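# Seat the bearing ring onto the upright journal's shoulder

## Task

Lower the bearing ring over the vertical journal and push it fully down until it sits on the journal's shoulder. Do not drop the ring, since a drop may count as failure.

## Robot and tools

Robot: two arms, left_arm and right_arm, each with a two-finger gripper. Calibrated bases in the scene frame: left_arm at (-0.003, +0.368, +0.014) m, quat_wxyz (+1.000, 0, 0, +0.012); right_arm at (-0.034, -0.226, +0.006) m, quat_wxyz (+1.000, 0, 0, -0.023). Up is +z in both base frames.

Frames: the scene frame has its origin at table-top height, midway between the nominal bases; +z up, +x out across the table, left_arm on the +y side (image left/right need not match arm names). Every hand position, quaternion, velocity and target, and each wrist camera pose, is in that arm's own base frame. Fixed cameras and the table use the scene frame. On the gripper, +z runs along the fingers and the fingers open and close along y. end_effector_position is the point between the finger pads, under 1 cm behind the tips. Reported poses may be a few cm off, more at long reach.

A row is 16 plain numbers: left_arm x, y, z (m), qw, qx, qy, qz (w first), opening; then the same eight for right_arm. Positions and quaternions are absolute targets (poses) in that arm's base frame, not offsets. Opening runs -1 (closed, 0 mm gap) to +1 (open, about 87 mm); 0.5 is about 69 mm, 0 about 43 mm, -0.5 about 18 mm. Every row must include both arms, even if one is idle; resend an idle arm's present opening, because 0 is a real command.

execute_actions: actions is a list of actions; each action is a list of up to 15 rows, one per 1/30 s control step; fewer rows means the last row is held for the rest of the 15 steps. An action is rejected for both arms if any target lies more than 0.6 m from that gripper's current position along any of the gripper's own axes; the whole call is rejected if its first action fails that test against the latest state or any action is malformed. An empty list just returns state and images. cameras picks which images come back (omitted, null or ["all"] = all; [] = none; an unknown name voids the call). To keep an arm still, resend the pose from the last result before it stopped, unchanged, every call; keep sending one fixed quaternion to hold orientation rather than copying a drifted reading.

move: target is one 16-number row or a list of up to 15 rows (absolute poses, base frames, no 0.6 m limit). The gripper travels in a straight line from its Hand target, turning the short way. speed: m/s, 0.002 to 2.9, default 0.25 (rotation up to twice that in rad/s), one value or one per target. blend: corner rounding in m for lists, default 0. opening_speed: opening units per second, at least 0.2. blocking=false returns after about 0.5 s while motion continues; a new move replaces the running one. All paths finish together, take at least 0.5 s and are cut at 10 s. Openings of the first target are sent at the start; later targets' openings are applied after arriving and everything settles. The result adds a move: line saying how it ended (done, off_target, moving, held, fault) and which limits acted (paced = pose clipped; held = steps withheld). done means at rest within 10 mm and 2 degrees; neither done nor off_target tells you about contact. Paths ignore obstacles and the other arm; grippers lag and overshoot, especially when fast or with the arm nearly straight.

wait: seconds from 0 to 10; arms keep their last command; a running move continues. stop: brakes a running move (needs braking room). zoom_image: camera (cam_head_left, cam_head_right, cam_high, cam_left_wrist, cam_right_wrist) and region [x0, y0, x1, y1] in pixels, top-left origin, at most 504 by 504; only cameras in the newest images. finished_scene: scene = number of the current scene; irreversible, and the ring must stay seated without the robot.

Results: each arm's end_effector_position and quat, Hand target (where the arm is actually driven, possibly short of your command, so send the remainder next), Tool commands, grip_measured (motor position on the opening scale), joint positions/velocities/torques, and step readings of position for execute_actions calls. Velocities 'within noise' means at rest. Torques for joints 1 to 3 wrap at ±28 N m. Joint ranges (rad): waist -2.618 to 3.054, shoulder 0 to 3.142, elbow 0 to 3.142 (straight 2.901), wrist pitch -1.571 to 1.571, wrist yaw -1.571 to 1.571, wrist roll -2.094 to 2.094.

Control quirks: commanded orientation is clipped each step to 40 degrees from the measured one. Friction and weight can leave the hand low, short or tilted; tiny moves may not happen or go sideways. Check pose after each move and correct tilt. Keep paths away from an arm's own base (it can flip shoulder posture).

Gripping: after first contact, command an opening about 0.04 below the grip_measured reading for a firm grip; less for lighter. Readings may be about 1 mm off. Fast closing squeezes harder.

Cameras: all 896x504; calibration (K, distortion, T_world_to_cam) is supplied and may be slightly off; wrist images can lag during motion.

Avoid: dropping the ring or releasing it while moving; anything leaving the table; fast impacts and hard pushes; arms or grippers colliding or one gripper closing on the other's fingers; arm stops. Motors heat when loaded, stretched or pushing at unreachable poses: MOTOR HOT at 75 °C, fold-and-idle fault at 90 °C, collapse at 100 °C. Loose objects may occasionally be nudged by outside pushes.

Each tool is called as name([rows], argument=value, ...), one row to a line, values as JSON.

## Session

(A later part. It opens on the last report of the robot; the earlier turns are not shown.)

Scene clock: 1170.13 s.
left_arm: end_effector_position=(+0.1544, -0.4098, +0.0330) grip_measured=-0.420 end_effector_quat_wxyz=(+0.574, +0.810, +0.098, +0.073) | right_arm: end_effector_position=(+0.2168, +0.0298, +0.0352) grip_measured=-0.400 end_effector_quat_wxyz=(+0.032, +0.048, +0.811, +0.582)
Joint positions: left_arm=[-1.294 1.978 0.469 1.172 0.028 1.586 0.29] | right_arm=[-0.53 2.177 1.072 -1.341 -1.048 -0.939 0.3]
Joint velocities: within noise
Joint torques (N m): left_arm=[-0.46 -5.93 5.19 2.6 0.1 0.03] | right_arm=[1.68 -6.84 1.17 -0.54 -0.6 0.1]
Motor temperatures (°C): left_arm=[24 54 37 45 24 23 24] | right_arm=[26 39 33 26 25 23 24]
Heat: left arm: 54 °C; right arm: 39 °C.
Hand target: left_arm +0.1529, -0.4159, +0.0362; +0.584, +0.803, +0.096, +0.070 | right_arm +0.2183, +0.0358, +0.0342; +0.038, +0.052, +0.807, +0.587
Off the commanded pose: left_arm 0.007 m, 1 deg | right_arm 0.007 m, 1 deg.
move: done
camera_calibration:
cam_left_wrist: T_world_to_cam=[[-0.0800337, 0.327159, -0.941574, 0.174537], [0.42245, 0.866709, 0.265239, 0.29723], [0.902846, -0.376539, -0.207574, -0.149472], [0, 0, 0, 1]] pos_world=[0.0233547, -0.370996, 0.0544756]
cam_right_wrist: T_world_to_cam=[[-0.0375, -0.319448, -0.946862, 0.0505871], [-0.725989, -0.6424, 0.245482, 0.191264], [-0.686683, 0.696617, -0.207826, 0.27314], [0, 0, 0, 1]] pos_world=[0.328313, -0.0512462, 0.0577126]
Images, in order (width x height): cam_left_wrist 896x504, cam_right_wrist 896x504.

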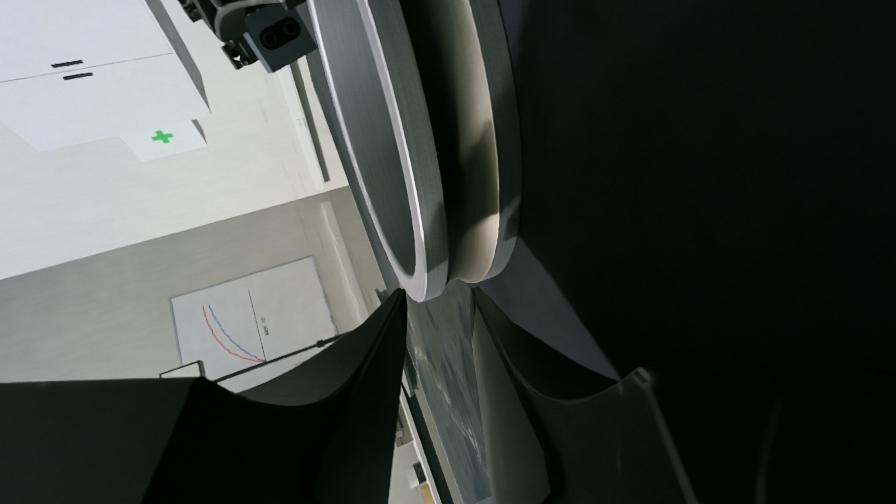

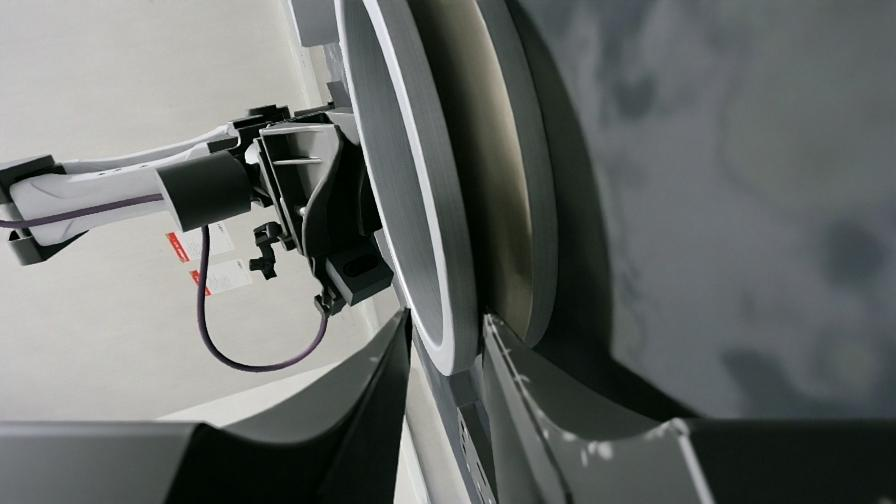

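move(target=[0.1565, -0.446, 0.036, 0.5837, 0.8035, 0.0957, 0.0697, -0.42, 0.2165, 0.056, 0.033, 0.0379, 0.0522, 0.8073, 0.5865, -0.42], speed=0.05, cameras=["cam_left_wrist","cam_right_wrist"])

zoom_image(camera="cam_left_wrist", region=[350, 220, 560, 400])

zoom_image(camera="cam_right_wrist", region=[350, 240, 560, 420])

Scene clock: 1175.03 s.
left_arm: end_effector_position=(+0.1643, -0.4230, +0.0260) grip_measured=-0.420 end_effector_quat_wxyz=(+0.560, +0.816, +0.112, +0.093) | right_arm: end_effector_position=(+0.2174, +0.0414, +0.0283) grip_measured=-0.420 end_effector_quat_wxyz=(+0.039, +0.052, +0.817, +0.574)
Joint positions: left_arm=[-1.305 2.019 0.552 1.103 -0.034 1.586 0.29] | right_arm=[-0.494 2.138 1.011 -1.221 -1.075 -0.847 0.29]
Joint velocities: within noise
Joint torques (N m): left_arm=[-0.92 -6.13 8.81 2.54 0.59 -0.01] | right_arm=[3.95 -7.24 0.42 -0.57 -0.78 0.11]
Motor temperatures (°C): left_arm=[24 53 37 45 24 23 24] | right_arm=[26 39 32 26 25 23 24]
Heat: left arm: 53 °C; right arm: 39 °C.
Hand target: left_arm +0.1558, -0.4441, +0.0369; +0.583, +0.804, +0.095, +0.070 | right_arm +0.2158, +0.0550, +0.0330; +0.037, +0.052, +0.807, +0.587
Off the commanded pose: left_arm 0.026 m, 5 deg | right_arm 0.015 m, 2 deg.
move: off_target (left_arm, right_arm)
camera_calibration:
cam_left_wrist: T_world_to_cam=[[-0.0841546, 0.35364, -0.931588, 0.184737], [0.377876, 0.876399, 0.298554, 0.316942], [0.922024, -0.3269, -0.207385, -0.146964], [0, 0, 0, 1]] pos_world=[0.031286, -0.391141, 0.046996]
cam_right_wrist: T_world_to_cam=[[-0.0353287, -0.338708, -0.940228, 0.0479138], [-0.736762, -0.626835, 0.253495, 0.202487], [-0.675228, 0.70168, -0.227402, 0.261912], [0, 0, 0, 1]] pos_world=[0.327728, -0.0406234, 0.0532797]
Images, in order (width x height): cam_left_wrist 896x504, cam_right_wrist 896x504.

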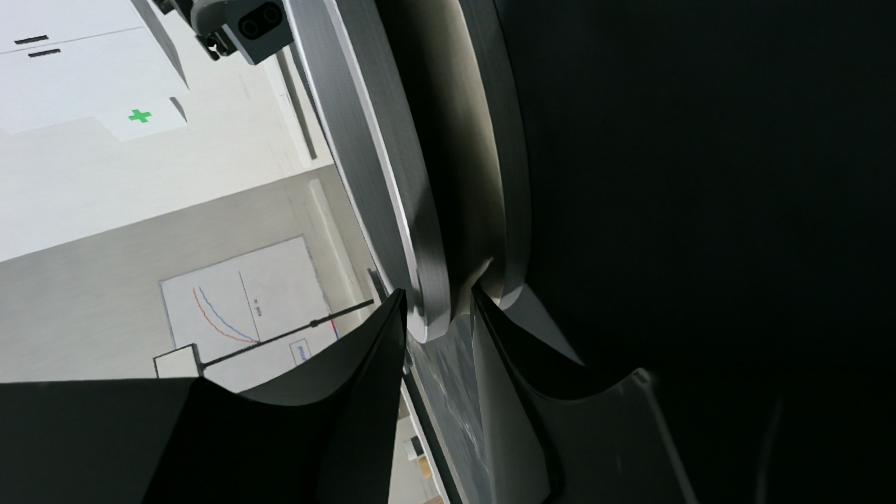

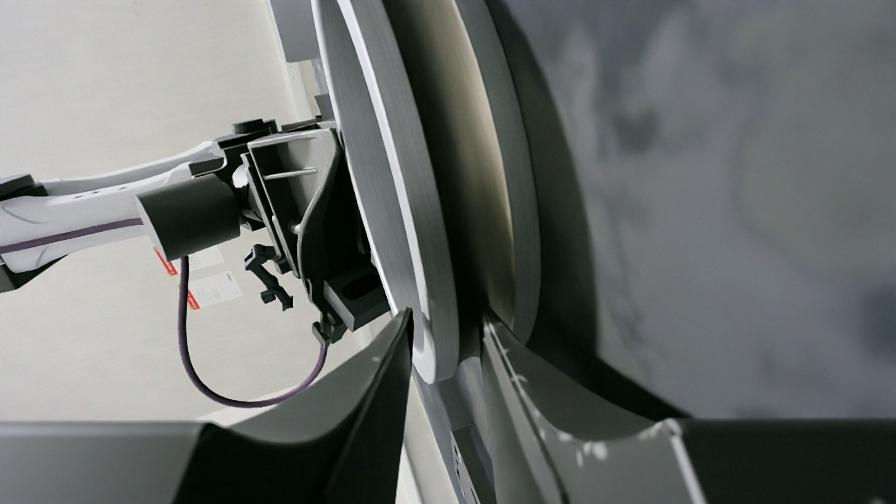

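Scaled by 2.400 from the camera's 896x504 image, which has a finer 1280x720 frame.

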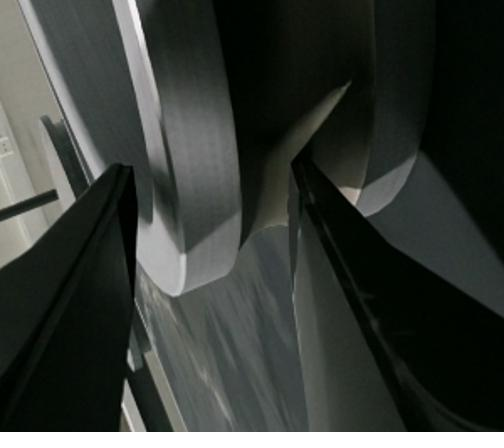

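Scaled by 2.400 from the camera's 896x504 image, which has a finer 1280x720 frame.

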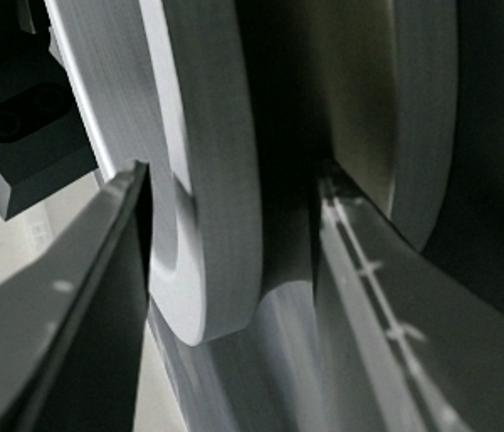

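move([
  [0.1500, -0.425, 0.036, 0.5837, 0.8035, 0.0957, 0.0697, -0.50, 0.2165, 0.056, 0.033, 0.0379, 0.0522, 0.8073, 0.5865, -0.50],
  [0.1480, -0.456, 0.040, 0.5837, 0.8035, 0.0957, 0.0697, -0.50, 0.2150, 0.062, 0.035, 0.0379, 0.0522, 0.8073, 0.5865, -0.50],
], speed=0.05, opening_speed=0.4)

zoom_image(camera="cam_left_wrist", region=[350, 220, 560, 400])

Scene clock: 1186.87 s.
left_arm: end_effector_position=(+0.1662, -0.4205, +0.0245) grip_measured=-0.499 end_effector_quat_wxyz=(+0.548, +0.818, +0.125, +0.120) | right_arm: end_effector_position=(+0.2195, +0.0455, +0.0273) grip_measured=-0.499 end_effector_quat_wxyz=(+0.049, +0.044, +0.820, +0.568)
Joint positions: left_arm=[-1.333 2.019 0.563 1.074 -0.12 1.586 0.25] | right_arm=[-0.476 2.112 0.992 -1.175 -1.086 -0.818 0.251]
Joint velocities: within noise
Joint torques (N m): left_arm=[-1.73 -7.49 10.03 2.43 1.06 -0.11] | right_arm=[3.95 -7.08 0.18 -0.66 -0.81 0.11]
Motor temperatures (°C): left_arm=[24 51 38 44 25 23 24] | right_arm=[26 39 32 26 25 23 24]
Heat: left arm: 51 °C; right arm: 39 °C.
Hand target: left_arm +0.1466, -0.4517, +0.0421; +0.583, +0.804, +0.095, +0.071 | right_arm +0.2145, +0.0607, +0.0347; +0.037, +0.053, +0.807, +0.586
Off the commanded pose: left_arm 0.043 m, 8 deg | right_arm 0.019 m, 3 deg.
move: off_target (left_arm, right_arm)
camera_calibration:
cam_left_wrist: T_world_to_cam=[[-0.0793173, 0.37308, -0.924402, 0.189846], [0.322777, 0.886978, 0.330281, 0.327286], [0.943146, -0.272179, -0.190774, -0.129147], [0, 0, 0, 1]] pos_world=[0.0312224, -0.396274, 0.0427598]
cam_right_wrist: T_world_to_cam=[[-0.0123614, -0.352286, -0.935811, 0.0438823], [-0.742288, -0.623825, 0.244644, 0.208108], [-0.669967, 0.697666, -0.253786, 0.260009], [0, 0, 0, 1]] pos_world=[0.329216, -0.0361174, 0.05614]

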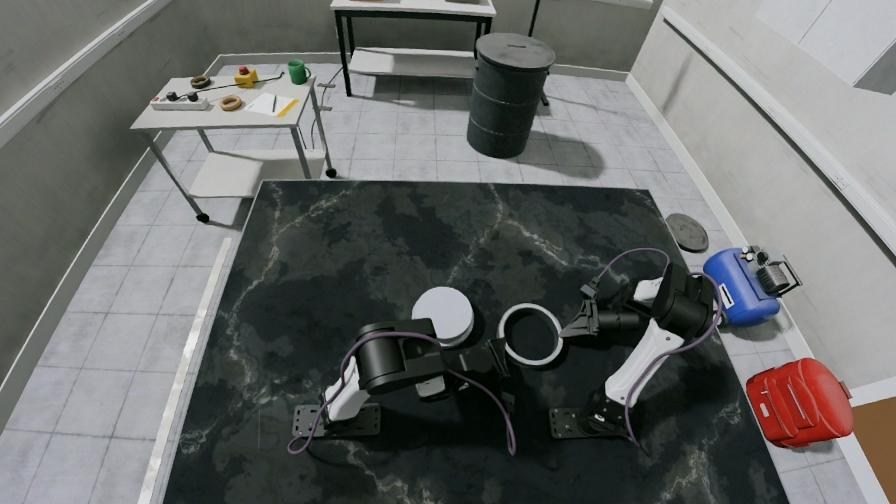

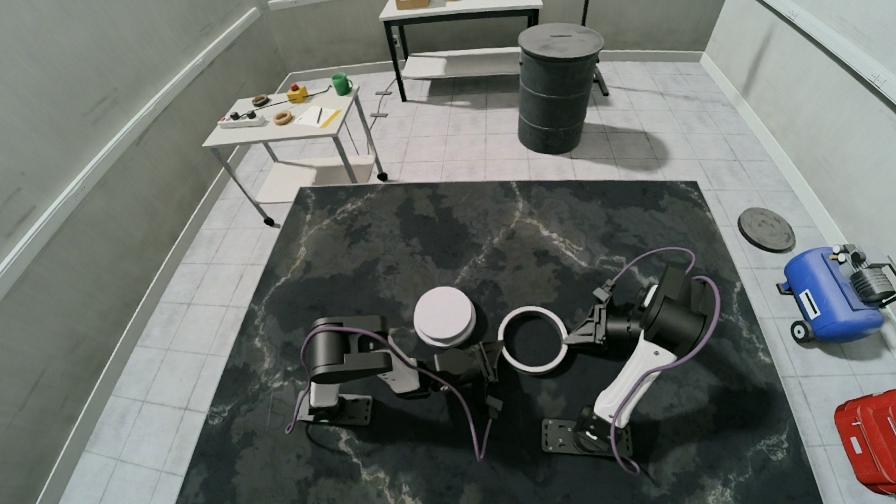

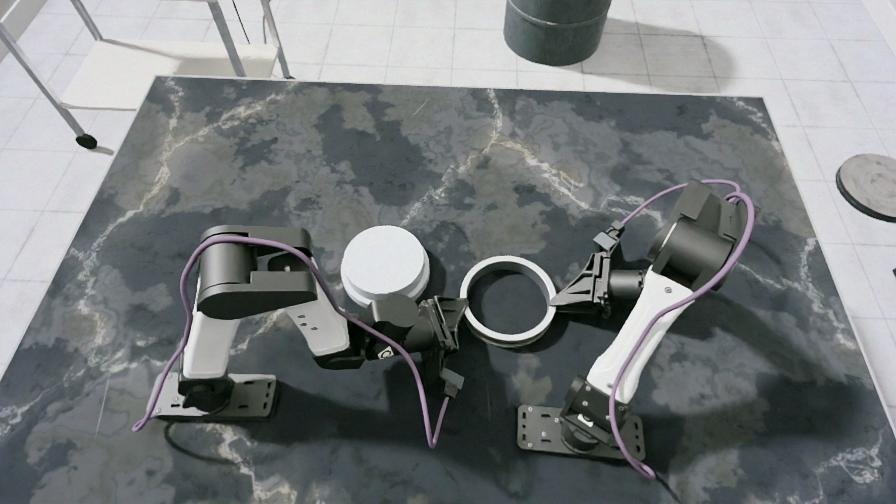

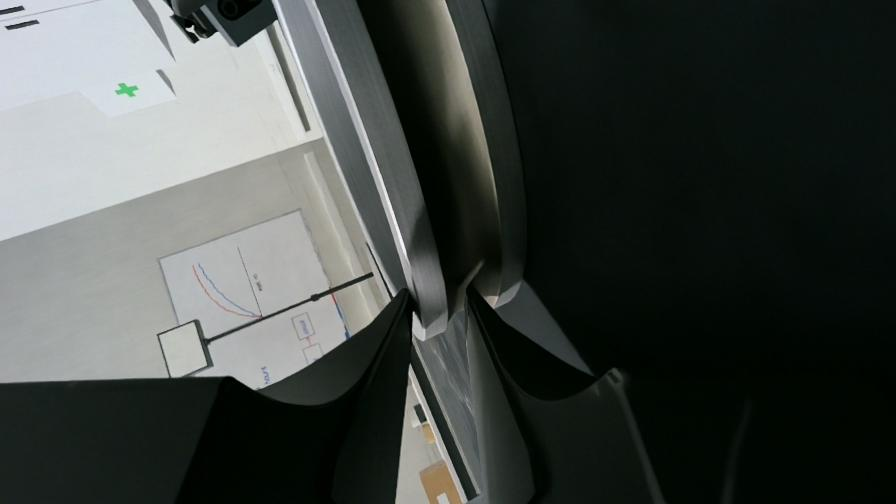

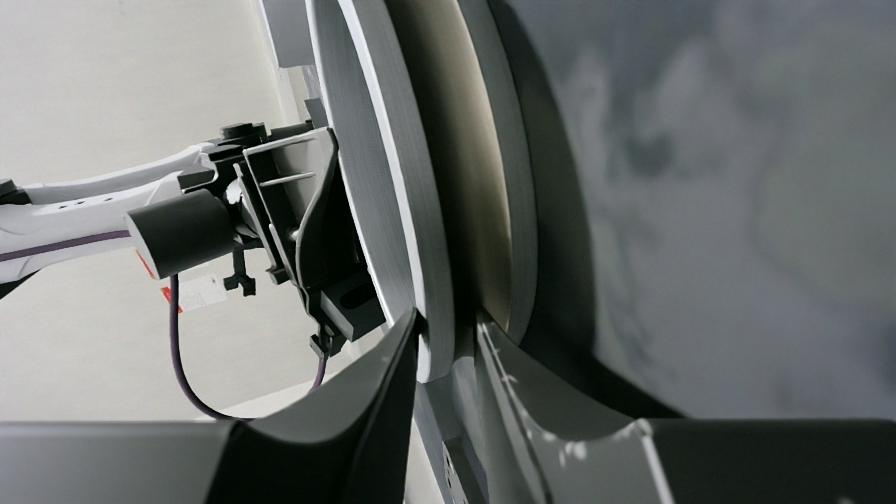

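Scaled by 2.400 from the camera's 896x504 image, which has a finer 1280x720 frame.

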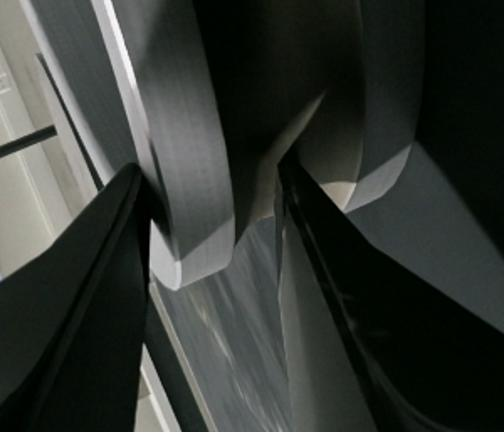

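move([
  [0.1500, -0.456, 0.060, 0.5837, 0.8035, 0.0957, 0.0697, -0.50, 0.2150, 0.062, 0.045, 0.0379, 0.0522, 0.8073, 0.5865, -0.50],
  [0.1500, -0.456, 0.075, 0.5837, 0.8035, 0.0957, 0.0697, -0.50, 0.2150, 0.062, 0.055, 0.0379, 0.0522, 0.8073, 0.5865, -0.50],
], speed=0.04, cameras=["cam_left_wrist","cam_right_wrist"])

Scene clock: 1193.20 s.
left_arm: end_effector_position=(+0.1562, -0.4233, +0.0271) grip_measured=-0.499 end_effector_quat_wxyz=(+0.515, +0.845, +0.116, +0.088) | right_arm: end_effector_position=(+0.2199, +0.0459, +0.0310) grip_measured=-0.499 end_effector_quat_wxyz=(+0.056, +0.024, +0.829, +0.556)
Joint positions: left_arm=[-1.333 1.918 0.596 0.851 -0.061 1.573 0.25] | right_arm=[-0.462 2.073 0.992 -1.171 -1.067 -0.818 0.25]
Joint velocities: within noise
Joint torques (N m): left_arm=[-0.85 -11.6 9.21 3.05 0.55 0.11] | right_arm=[2.51 -8.32 1.59 -1.31 -1 0.18]
Motor temperatures (°C): left_arm=[24 50 39 44 25 23 24] | right_arm=[26 40 32 26 25 23 24]
Heat: left arm: 50 °C; right arm: 40 °C.
Hand target: left_arm +0.1492, -0.4516, +0.0760; +0.583, +0.804, +0.095, +0.071 | right_arm +0.2156, +0.0603, +0.0527; +0.038, +0.053, +0.808, +0.585
Off the commanded pose: left_arm 0.058 m, 10 deg | right_arm 0.029 m, 6 deg.
move: off_target (left_arm, right_arm)
camera_calibration:
cam_left_wrist: T_world_to_cam=[[-0.109847, 0.446893, -0.887818, 0.227438], [0.3855, 0.84246, 0.376365, 0.302348], [0.916146, -0.300911, -0.264819, -0.125888], [0, 0, 0, 1]] pos_world=[0.0237603, -0.394237, 0.054793]
cam_right_wrist: T_world_to_cam=[[0.0268462, -0.381785, -0.923861, 0.039829], [-0.733514, -0.635411, 0.241268, 0.206361], [-0.679144, 0.671188, -0.297103, 0.265437], [0, 0, 0, 1]] pos_world=[0.330569, -0.0318283, 0.0658703]
Images, in order (width x height): cam_left_wrist 896x504, cam_right_wrist 896x504.

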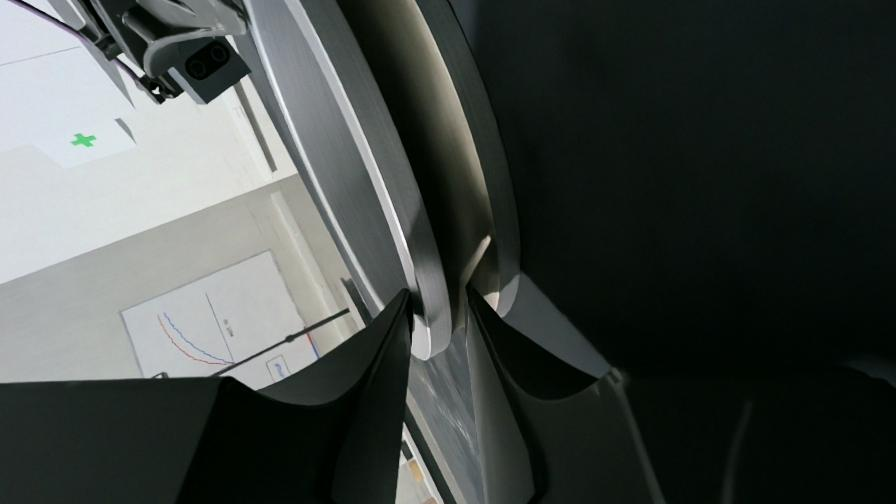

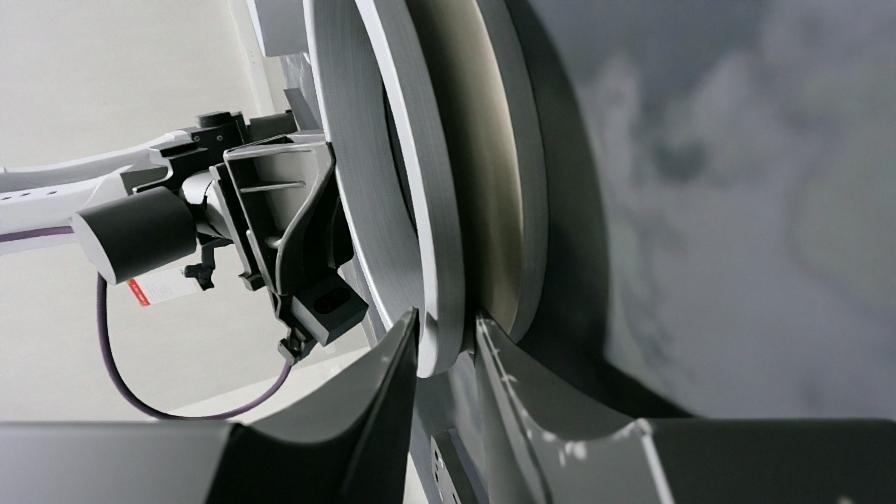

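move([
  [0.1500, -0.456, 0.080, 0.671, 0.7322, 0.0872, 0.0801, -0.50, 0.2150, 0.062, 0.055, 0.0423, 0.0488, 0.7531, 0.6545, -0.50],
  [0.1500, -0.456, 0.095, 0.671, 0.7322, 0.0872, 0.0801, -0.50, 0.2150, 0.062, 0.065, 0.0423, 0.0488, 0.7531, 0.6545, -0.50],
], speed=0.04, cameras=["cam_left_wrist","cam_right_wrist"])

Scene clock: 1203.53 s.
left_arm: end_effector_position=(+0.1607, -0.4267, +0.0315) grip_measured=-0.499 end_effector_quat_wxyz=(+0.585, +0.795, +0.122, +0.100) | right_arm: end_effector_position=(+0.2246, +0.0412, +0.0348) grip_measured=-0.499 end_effector_quat_wxyz=(+0.092, -0.034, +0.799, +0.593)
Joint positions: left_arm=[-1.333 2.065 0.547 1.218 -0.081 1.563 0.25] | right_arm=[-0.481 2.182 1.08 -1.36 -1.11 -1.141 0.25]
Joint velocities: within noise
Joint torques (N m): left_arm=[-0.87 -13.03 6.46 3.83 0.73 0.25] | right_arm=[1.58 -4.41 0.66 -2.33 -1.2 0.16]
Motor temperatures (°C): left_arm=[24 52 39 48 25 23 24] | right_arm=[26 41 32 27 25 23 24]
Heat: left arm: 52 °C; right arm: 41 °C.
Hand target: left_arm +0.1495, -0.4507, +0.0946; +0.668, +0.734, +0.087, +0.083 | right_arm +0.2193, +0.0576, +0.0616; +0.044, +0.053, +0.762, +0.644
Off the commanded pose: left_arm 0.071 m, 13 deg | right_arm 0.038 m, 14 deg.
move: off_target (left_arm, right_arm)
camera_calibration:
cam_left_wrist: T_world_to_cam=[[-0.0825771, 0.289973, -0.953466, 0.164067], [0.353328, 0.903104, 0.244056, 0.337066], [0.931848, -0.316733, -0.177031, -0.141922], [0, 0, 0, 1]] pos_world=[0.026703, -0.396932, 0.049045]
cam_right_wrist: T_world_to_cam=[[0.167344, -0.295708, -0.940507, 0.00692734], [-0.717125, -0.691147, 0.0897081, 0.209875], [-0.676556, 0.659449, -0.327718, 0.273894], [0, 0, 0, 1]] pos_world=[0.334652, -0.0335158, 0.0774479]
Images, in order (width x height): cam_left_wrist 896x504, cam_right_wrist 896x504.

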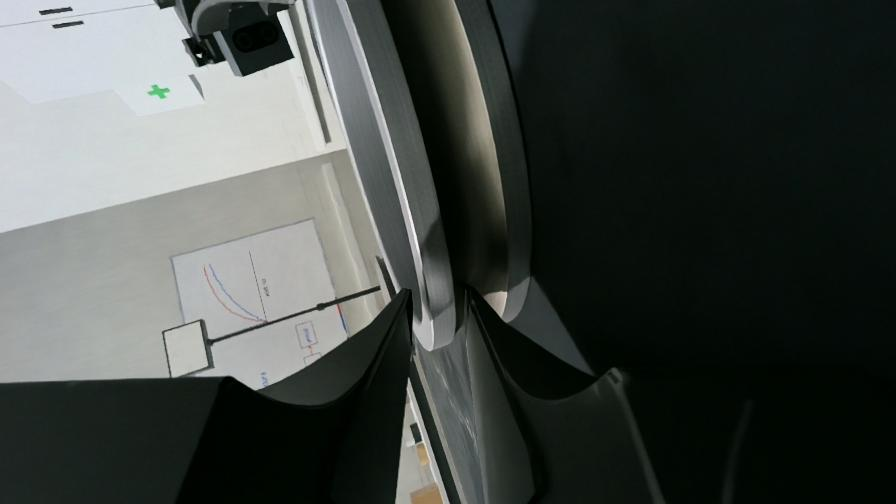

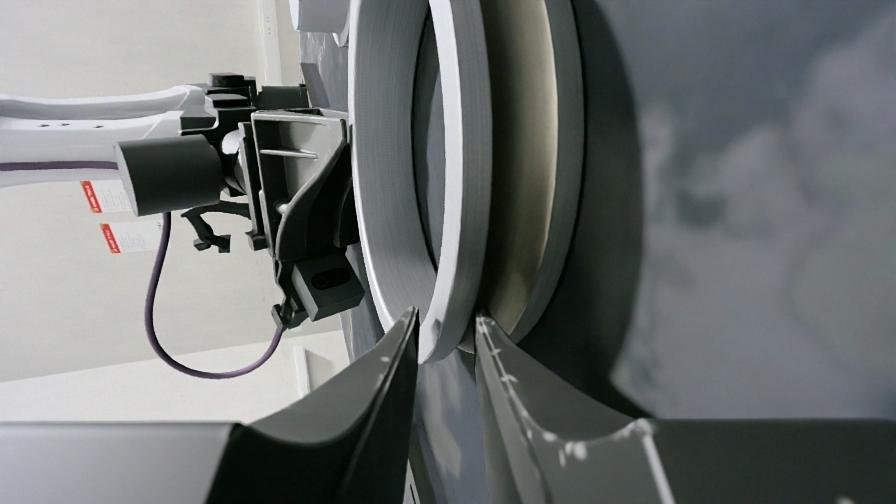

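move(target=[0.1490, -0.456, 0.108, 0.671, 0.7322, 0.0872, 0.0801, -0.50, 0.2120, 0.062, 0.085, 0.0423, 0.0488, 0.7531, 0.6545, -0.50], speed=0.04, cameras=["cam_left_wrist","cam_right_wrist"])

Scene clock: 1209.40 s.
left_arm: end_effector_position=(+0.1580, -0.4243, +0.0345) grip_measured=-0.499 end_effector_quat_wxyz=(+0.573, +0.805, +0.119, +0.095) | right_arm: end_effector_position=(+0.2208, +0.0431, +0.0428) grip_measured=-0.499 end_effector_quat_wxyz=(+0.084, -0.023, +0.792, +0.604)
Joint positions: left_arm=[-1.333 2.009 0.541 1.136 -0.069 1.563 0.25] | right_arm=[-0.485 2.182 1.077 -1.412 -1.117 -1.163 0.25]
Joint velocities: within noise
Joint torques (N m): left_arm=[-1.09 -13.59 7.05 4.03 0.59 0.23] | right_arm=[1.59 -7.99 0.29 -2.58 -1.1 0.13]
Motor temperatures (°C): left_arm=[24 52 39 51 25 23 24] | right_arm=[26 40 32 29 26 23 24]
Heat: left arm: 52 °C; right arm: 40 °C.
Hand target: left_arm +0.1484, -0.4496, +0.1071; +0.668, +0.734, +0.087, +0.082 | right_arm +0.2160, +0.0581, +0.0785; +0.043, +0.053, +0.759, +0.647
Off the commanded pose: left_arm 0.081 m, 15 deg | right_arm 0.047 m, 12 deg.
move: off_target (left_arm, right_arm)
camera_calibration:
cam_left_wrist: T_world_to_cam=[[-0.0893061, 0.319812, -0.943263, 0.179373], [0.3663, 0.891221, 0.267487, 0.327168], [0.926201, -0.321629, -0.196739, -0.138644], [0, 0, 0, 1]] pos_world=[0.0245898, -0.393536, 0.0544059]
cam_right_wrist: T_world_to_cam=[[0.141725, -0.270881, -0.952123, 0.0207569], [-0.717763, -0.690497, 0.0896078, 0.207824], [-0.681711, 0.670699, -0.292289, 0.271875], [0, 0, 0, 1]] pos_world=[0.331567, -0.0332216, 0.0806065]
Images, in order (width x height): cam_left_wrist 896x504, cam_right_wrist 896x504.

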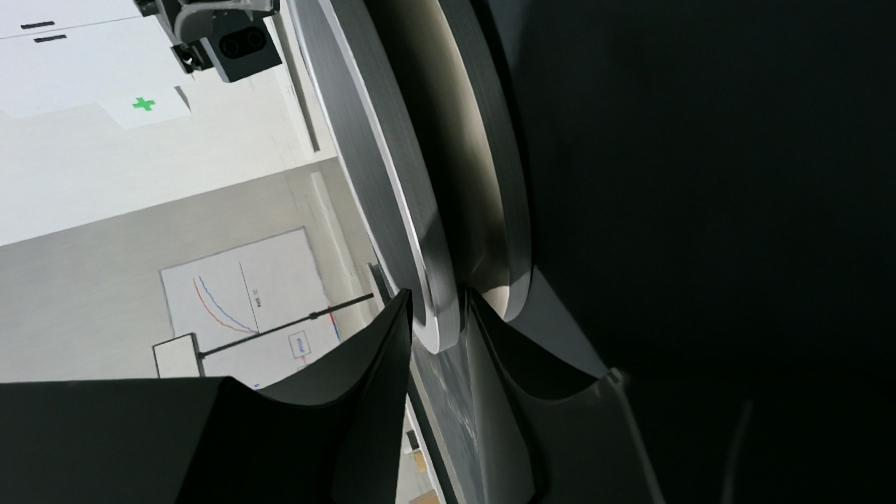

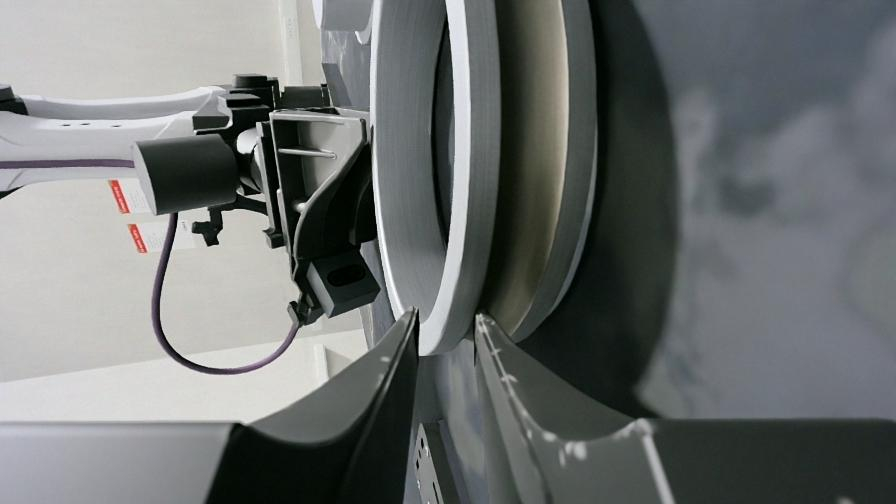

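move(target=[0.1490, -0.456, 0.130, 0.671, 0.7322, 0.0872, 0.0801, -0.50, 0.2120, 0.062, 0.095, 0.0423, 0.0488, 0.7531, 0.6545, -0.50], speed=0.04, cameras=["cam_left_wrist","cam_right_wrist"])

Scene clock: 1213.20 s.
left_arm: end_effector_position=(+0.1546, -0.4205, +0.0468) grip_measured=-0.499 end_effector_quat_wxyz=(+0.562, +0.814, +0.118, +0.087) | right_arm: end_effector_position=(+0.2147, +0.0479, +0.0574) grip_measured=-0.499 end_effector_quat_wxyz=(+0.075, -0.005, +0.788, +0.611)
Joint positions: left_arm=[-1.333 1.906 0.535 1.009 -0.056 1.558 0.25] | right_arm=[-0.486 2.135 1.047 -1.447 -1.13 -1.139 0.25]
Joint velocities: within noise
Joint torques (N m): left_arm=[-1.1 -13.61 8.58 4.19 0.45 0.28] | right_arm=[1.51 -9.03 1.24 -2.21 -0.99 0.34]
Motor temperatures (°C): left_arm=[24 53 39 53 25 23 24] | right_arm=[26 40 32 30 26 23 24]
Heat: left arm: 53 °C; right arm: 40 °C.
Hand target: left_arm +0.1479, -0.4476, +0.1291; +0.668, +0.735, +0.087, +0.082 | right_arm +0.2136, +0.0597, +0.0896; +0.047, +0.056, +0.763, +0.642
Off the commanded pose: left_arm 0.091 m, 16 deg | right_arm 0.040 m, 10 deg.
joint sent to its limit (right arm) — joint 4 (wrist pitch), lower limit. The joint targets are off in position, not in orientation.
move: off_target (left_arm, right_arm)
camera_calibration:
cam_left_wrist: T_world_to_cam=[[-0.100463, 0.345274, -0.933109, 0.20145], [0.380662, 0.879836, 0.284577, 0.31397], [0.919241, -0.32661, -0.219824, -0.131793], [0, 0, 0, 1]] pos_world=[0.0218714, -0.388842, 0.0696545]
cam_right_wrist: T_world_to_cam=[[0.103635, -0.256398, -0.960999, 0.044831], [-0.725673, -0.680251, 0.103236, 0.205888], [-0.68019, 0.686673, -0.256559, 0.265574], [0, 0, 0, 1]] pos_world=[0.325402, -0.0308123, 0.0899627]
Images, in order (width x height): cam_left_wrist 896x504, cam_right_wrist 896x504.

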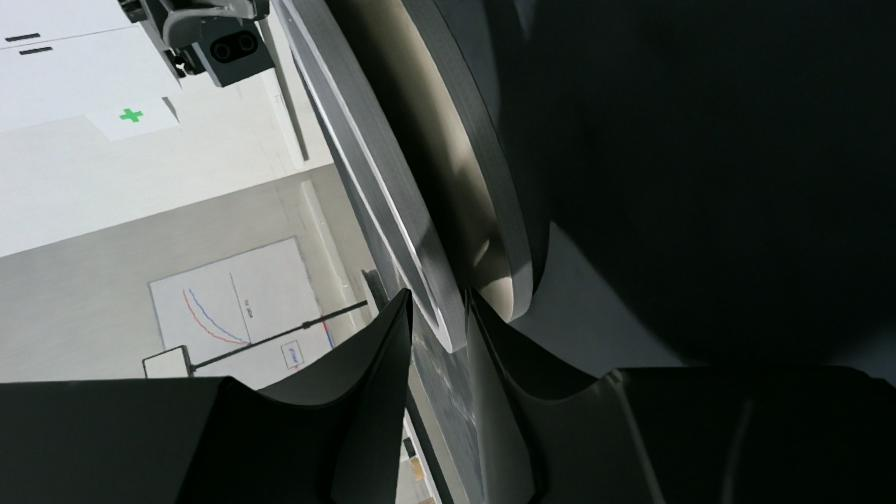

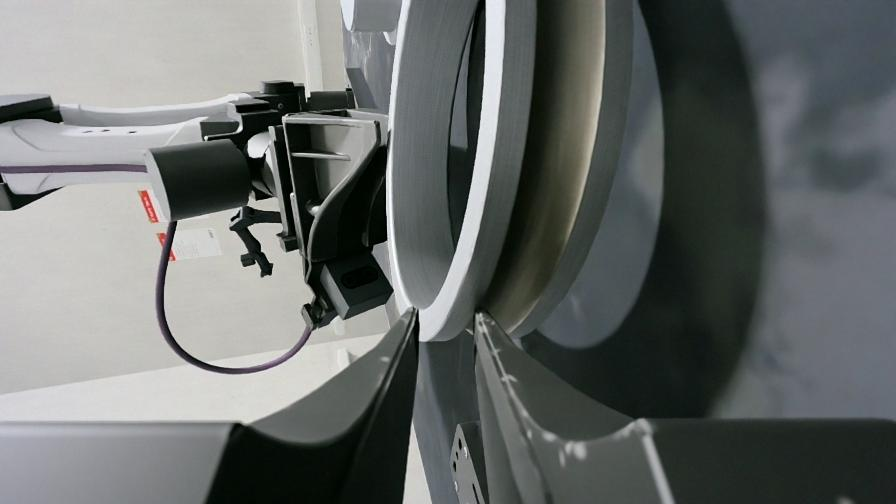

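move(target=[0.1490, -0.456, 0.155, 0.671, 0.7322, 0.0872, 0.0801, -0.50, 0.2140, 0.062, 0.118, 0.0379, 0.0522, 0.8073, 0.5865, -0.50], speed=0.04)

Scene clock: 1217.53 s.
left_arm: end_effector_position=(+0.1530, -0.4493, +0.1327) grip_measured=-0.500 end_effector_quat_wxyz=(+0.651, +0.748, +0.097, +0.085) | right_arm: end_effector_position=(+0.2126, +0.0631, +0.1182) grip_measured=-0.500 end_effector_quat_wxyz=(+0.026, +0.068, +0.798, +0.598)
Joint positions: left_arm=[-1.341 1.792 0.611 1.041 -0.028 1.567 0.25] | right_arm=[-0.441 1.895 1.039 -1.517 -1.149 -0.808 0.25]
Joint velocities: within noise
Joint torques (N m): left_arm=[-0.5 -10.13 7.69 2.39 0.19 0.13] | right_arm=[0.79 -7.34 4.7 -0.46 -0.27 0.01]
Motor temperatures (°C): left_arm=[24 54 39 53 25 23 24] | right_arm=[26 41 32 30 26 23 24]
Heat: left arm: 54 °C; right arm: 41 °C.
Hand target: left_arm +0.1489, -0.4554, +0.1549; +0.671, +0.732, +0.087, +0.080 | right_arm +0.2141, +0.0620, +0.1180; +0.038, +0.052, +0.807, +0.587
Off the commanded pose: left_arm 0.024 m, 3 deg | right_arm 0.002 m, 3 deg.
move: off_target (left_arm, right_arm)
camera_calibration:
cam_left_wrist: T_world_to_cam=[[-0.0401296, 0.140168, -0.989314, 0.19742], [0.402799, 0.908366, 0.11236, 0.347715], [0.914408, -0.393986, -0.0929119, -0.16725], [0, 0, 0, 1]] pos_world=[0.0207978, -0.409418, 0.140702]
cam_right_wrist: T_world_to_cam=[[-0.0724534, -0.278751, -0.957626, 0.145744], [-0.735339, -0.633738, 0.240108, 0.191278], [-0.673815, 0.721577, -0.15906, 0.254295], [0, 0, 0, 1]] pos_world=[0.322561, -0.0216469, 0.134089]

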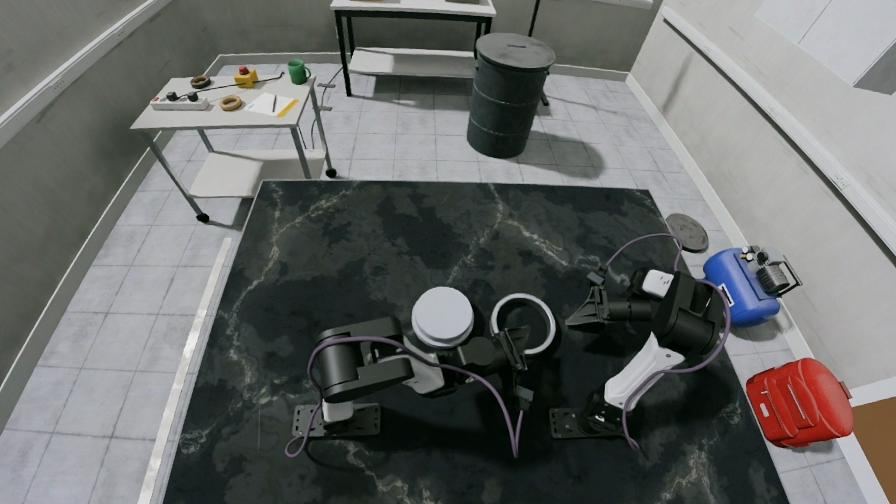

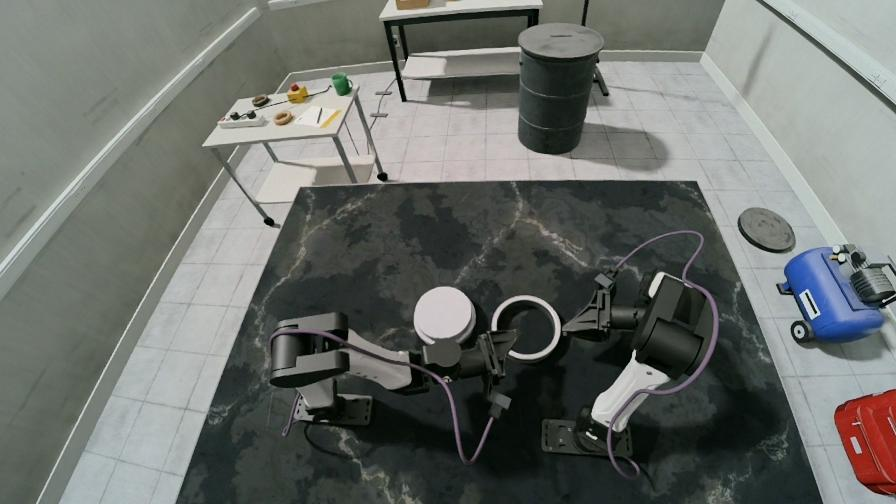

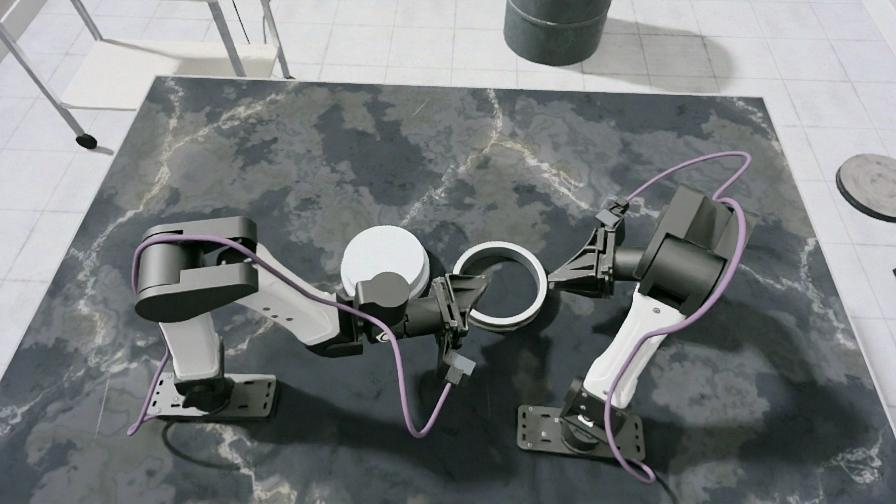

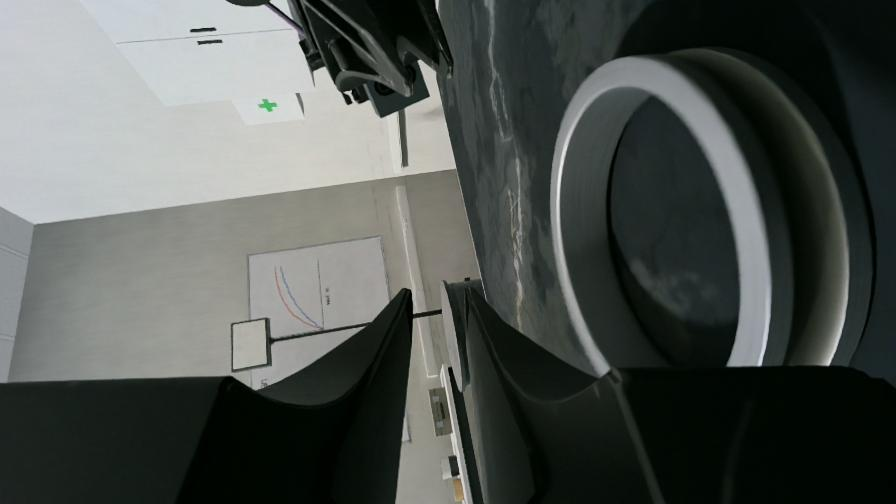

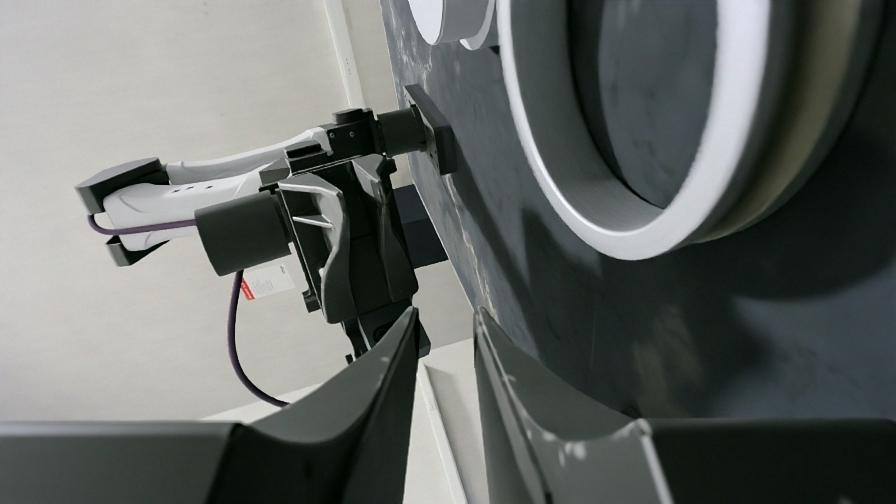

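move([
  [0.1505, -0.370, 0.16, 0.5837, 0.8035, 0.0957, 0.0697, -0.42, 0.20, 0.02, 0.17, 0.026, 0.068, 0.798, 0.598, -1],
  [0.15, -0.15, 0.20, 0.5837, 0.8035, 0.0957, 0.0697, -0.42, 0.20, 0.10, 0.17, 0, 0.2588, 0.9659, 0, -1],
  [0.15, -0.15, 0.20, 0.5837, 0.8035, 0.0957, 0.0697, -0.42, 0.232, 0.152, 0.10, 0, 0.2588, 0.9659, 0, -1],
], speed=[0.2,0.25,0.2])

Scene clock: 1278.53 s.
left_arm: end_effector_position=(+0.1521, -0.1502, +0.1872) grip_measured=-0.420 end_effector_quat_wxyz=(+0.580, +0.795, +0.158, +0.085) | right_arm: end_effector_position=(+0.2305, +0.1531, +0.1059) grip_measured=-0.970 end_effector_quat_wxyz=(-0.003, +0.254, +0.967, +0.007)
Joint positions: left_arm=[-0.132 0.284 0.453 -0.797 1.007 2.071 0.29] | right_arm=[0.453 1.668 1.343 -1.242 -0.015 0.965 0.015]
Joint velocities: within noise
Joint torques (N m): left_arm=[0.16 2.13 9.48 1.71 0.44 0.33] | right_arm=[0.5 -4.93 5.03 0.69 0.15 0.18]
Motor temperatures (°C): left_arm=[24 53 38 50 24 23 23] | right_arm=[26 41 33 26 25 22 24]
Heat: left arm: 53 °C; right arm: 41 °C.
Hand target: left_arm +0.1499, -0.1512, +0.1998; +0.585, +0.793, +0.139, +0.099 | right_arm +0.2319, +0.1520, +0.1001; +0.000, +0.259, +0.966, +0.000
Off the commanded pose: left_arm 0.013 m, 7 deg | right_arm 0.006 m, 1 deg.
joint sent to its limit (left arm) — joint 6 (wrist roll), upper limit. The joint targets are off in orientation, not in position.
move: off_target (left_arm)
camera_calibration:
cam_left_wrist: T_world_to_cam=[[-0.157741, 0.283657, -0.945863, 0.240726], [0.333612, 0.916844, 0.219318, 0.0620201], [0.92942, -0.280956, -0.239255, -0.00136486], [0, 0, 0, 1]] pos_world=[0.0185502, -0.12553, 0.213765]
cam_right_wrist: T_world_to_cam=[[-0.486871, -0.873412, -0.0104146, 0.246591], [-0.563656, 0.305049, 0.767618, 0.0253582], [-0.667269, 0.379601, -0.640823, 0.301327], [0, 0, 0, 1]] pos_world=[0.335417, 0.093256, 0.1762]

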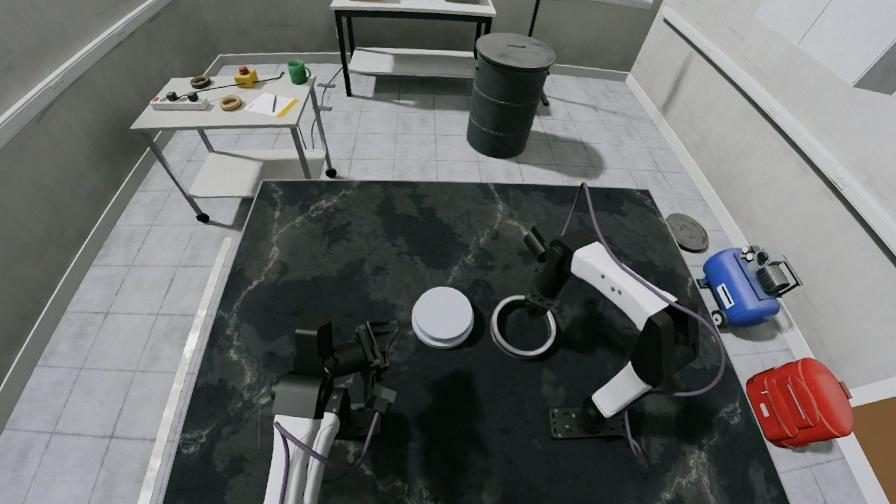

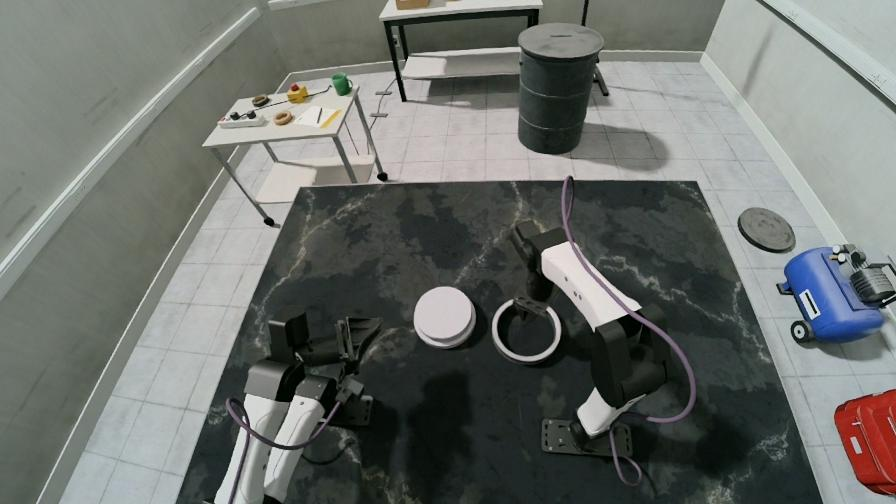

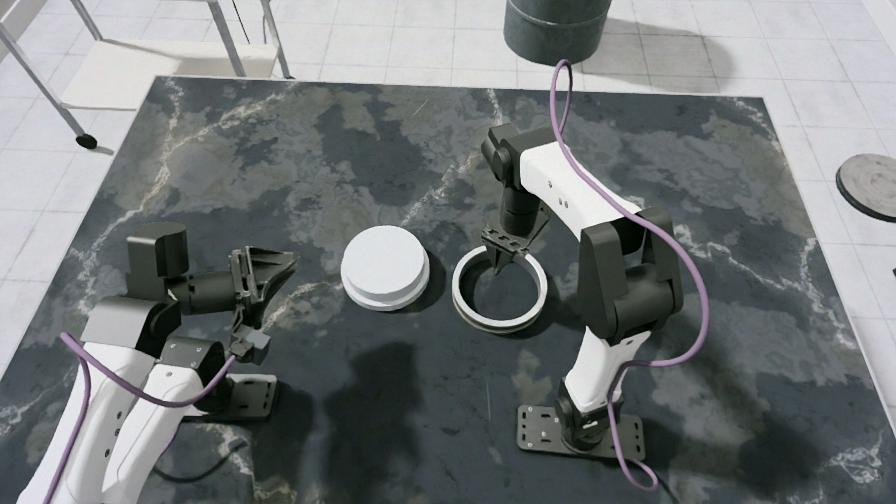

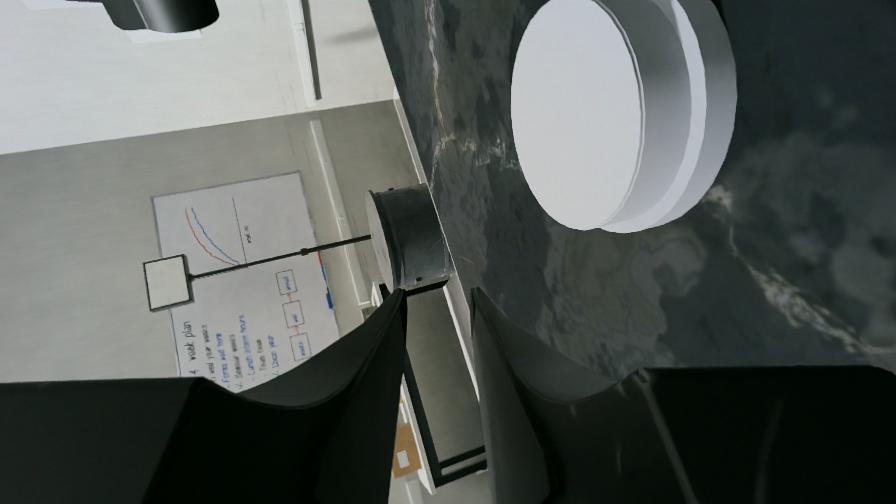

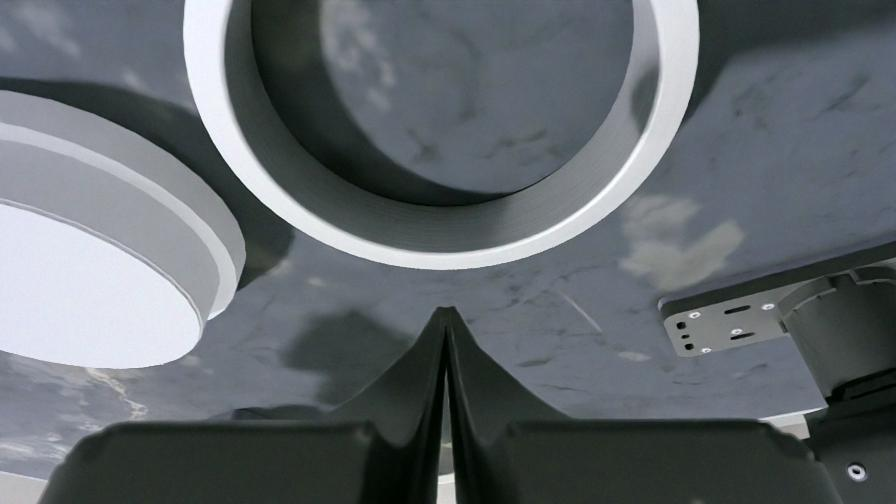

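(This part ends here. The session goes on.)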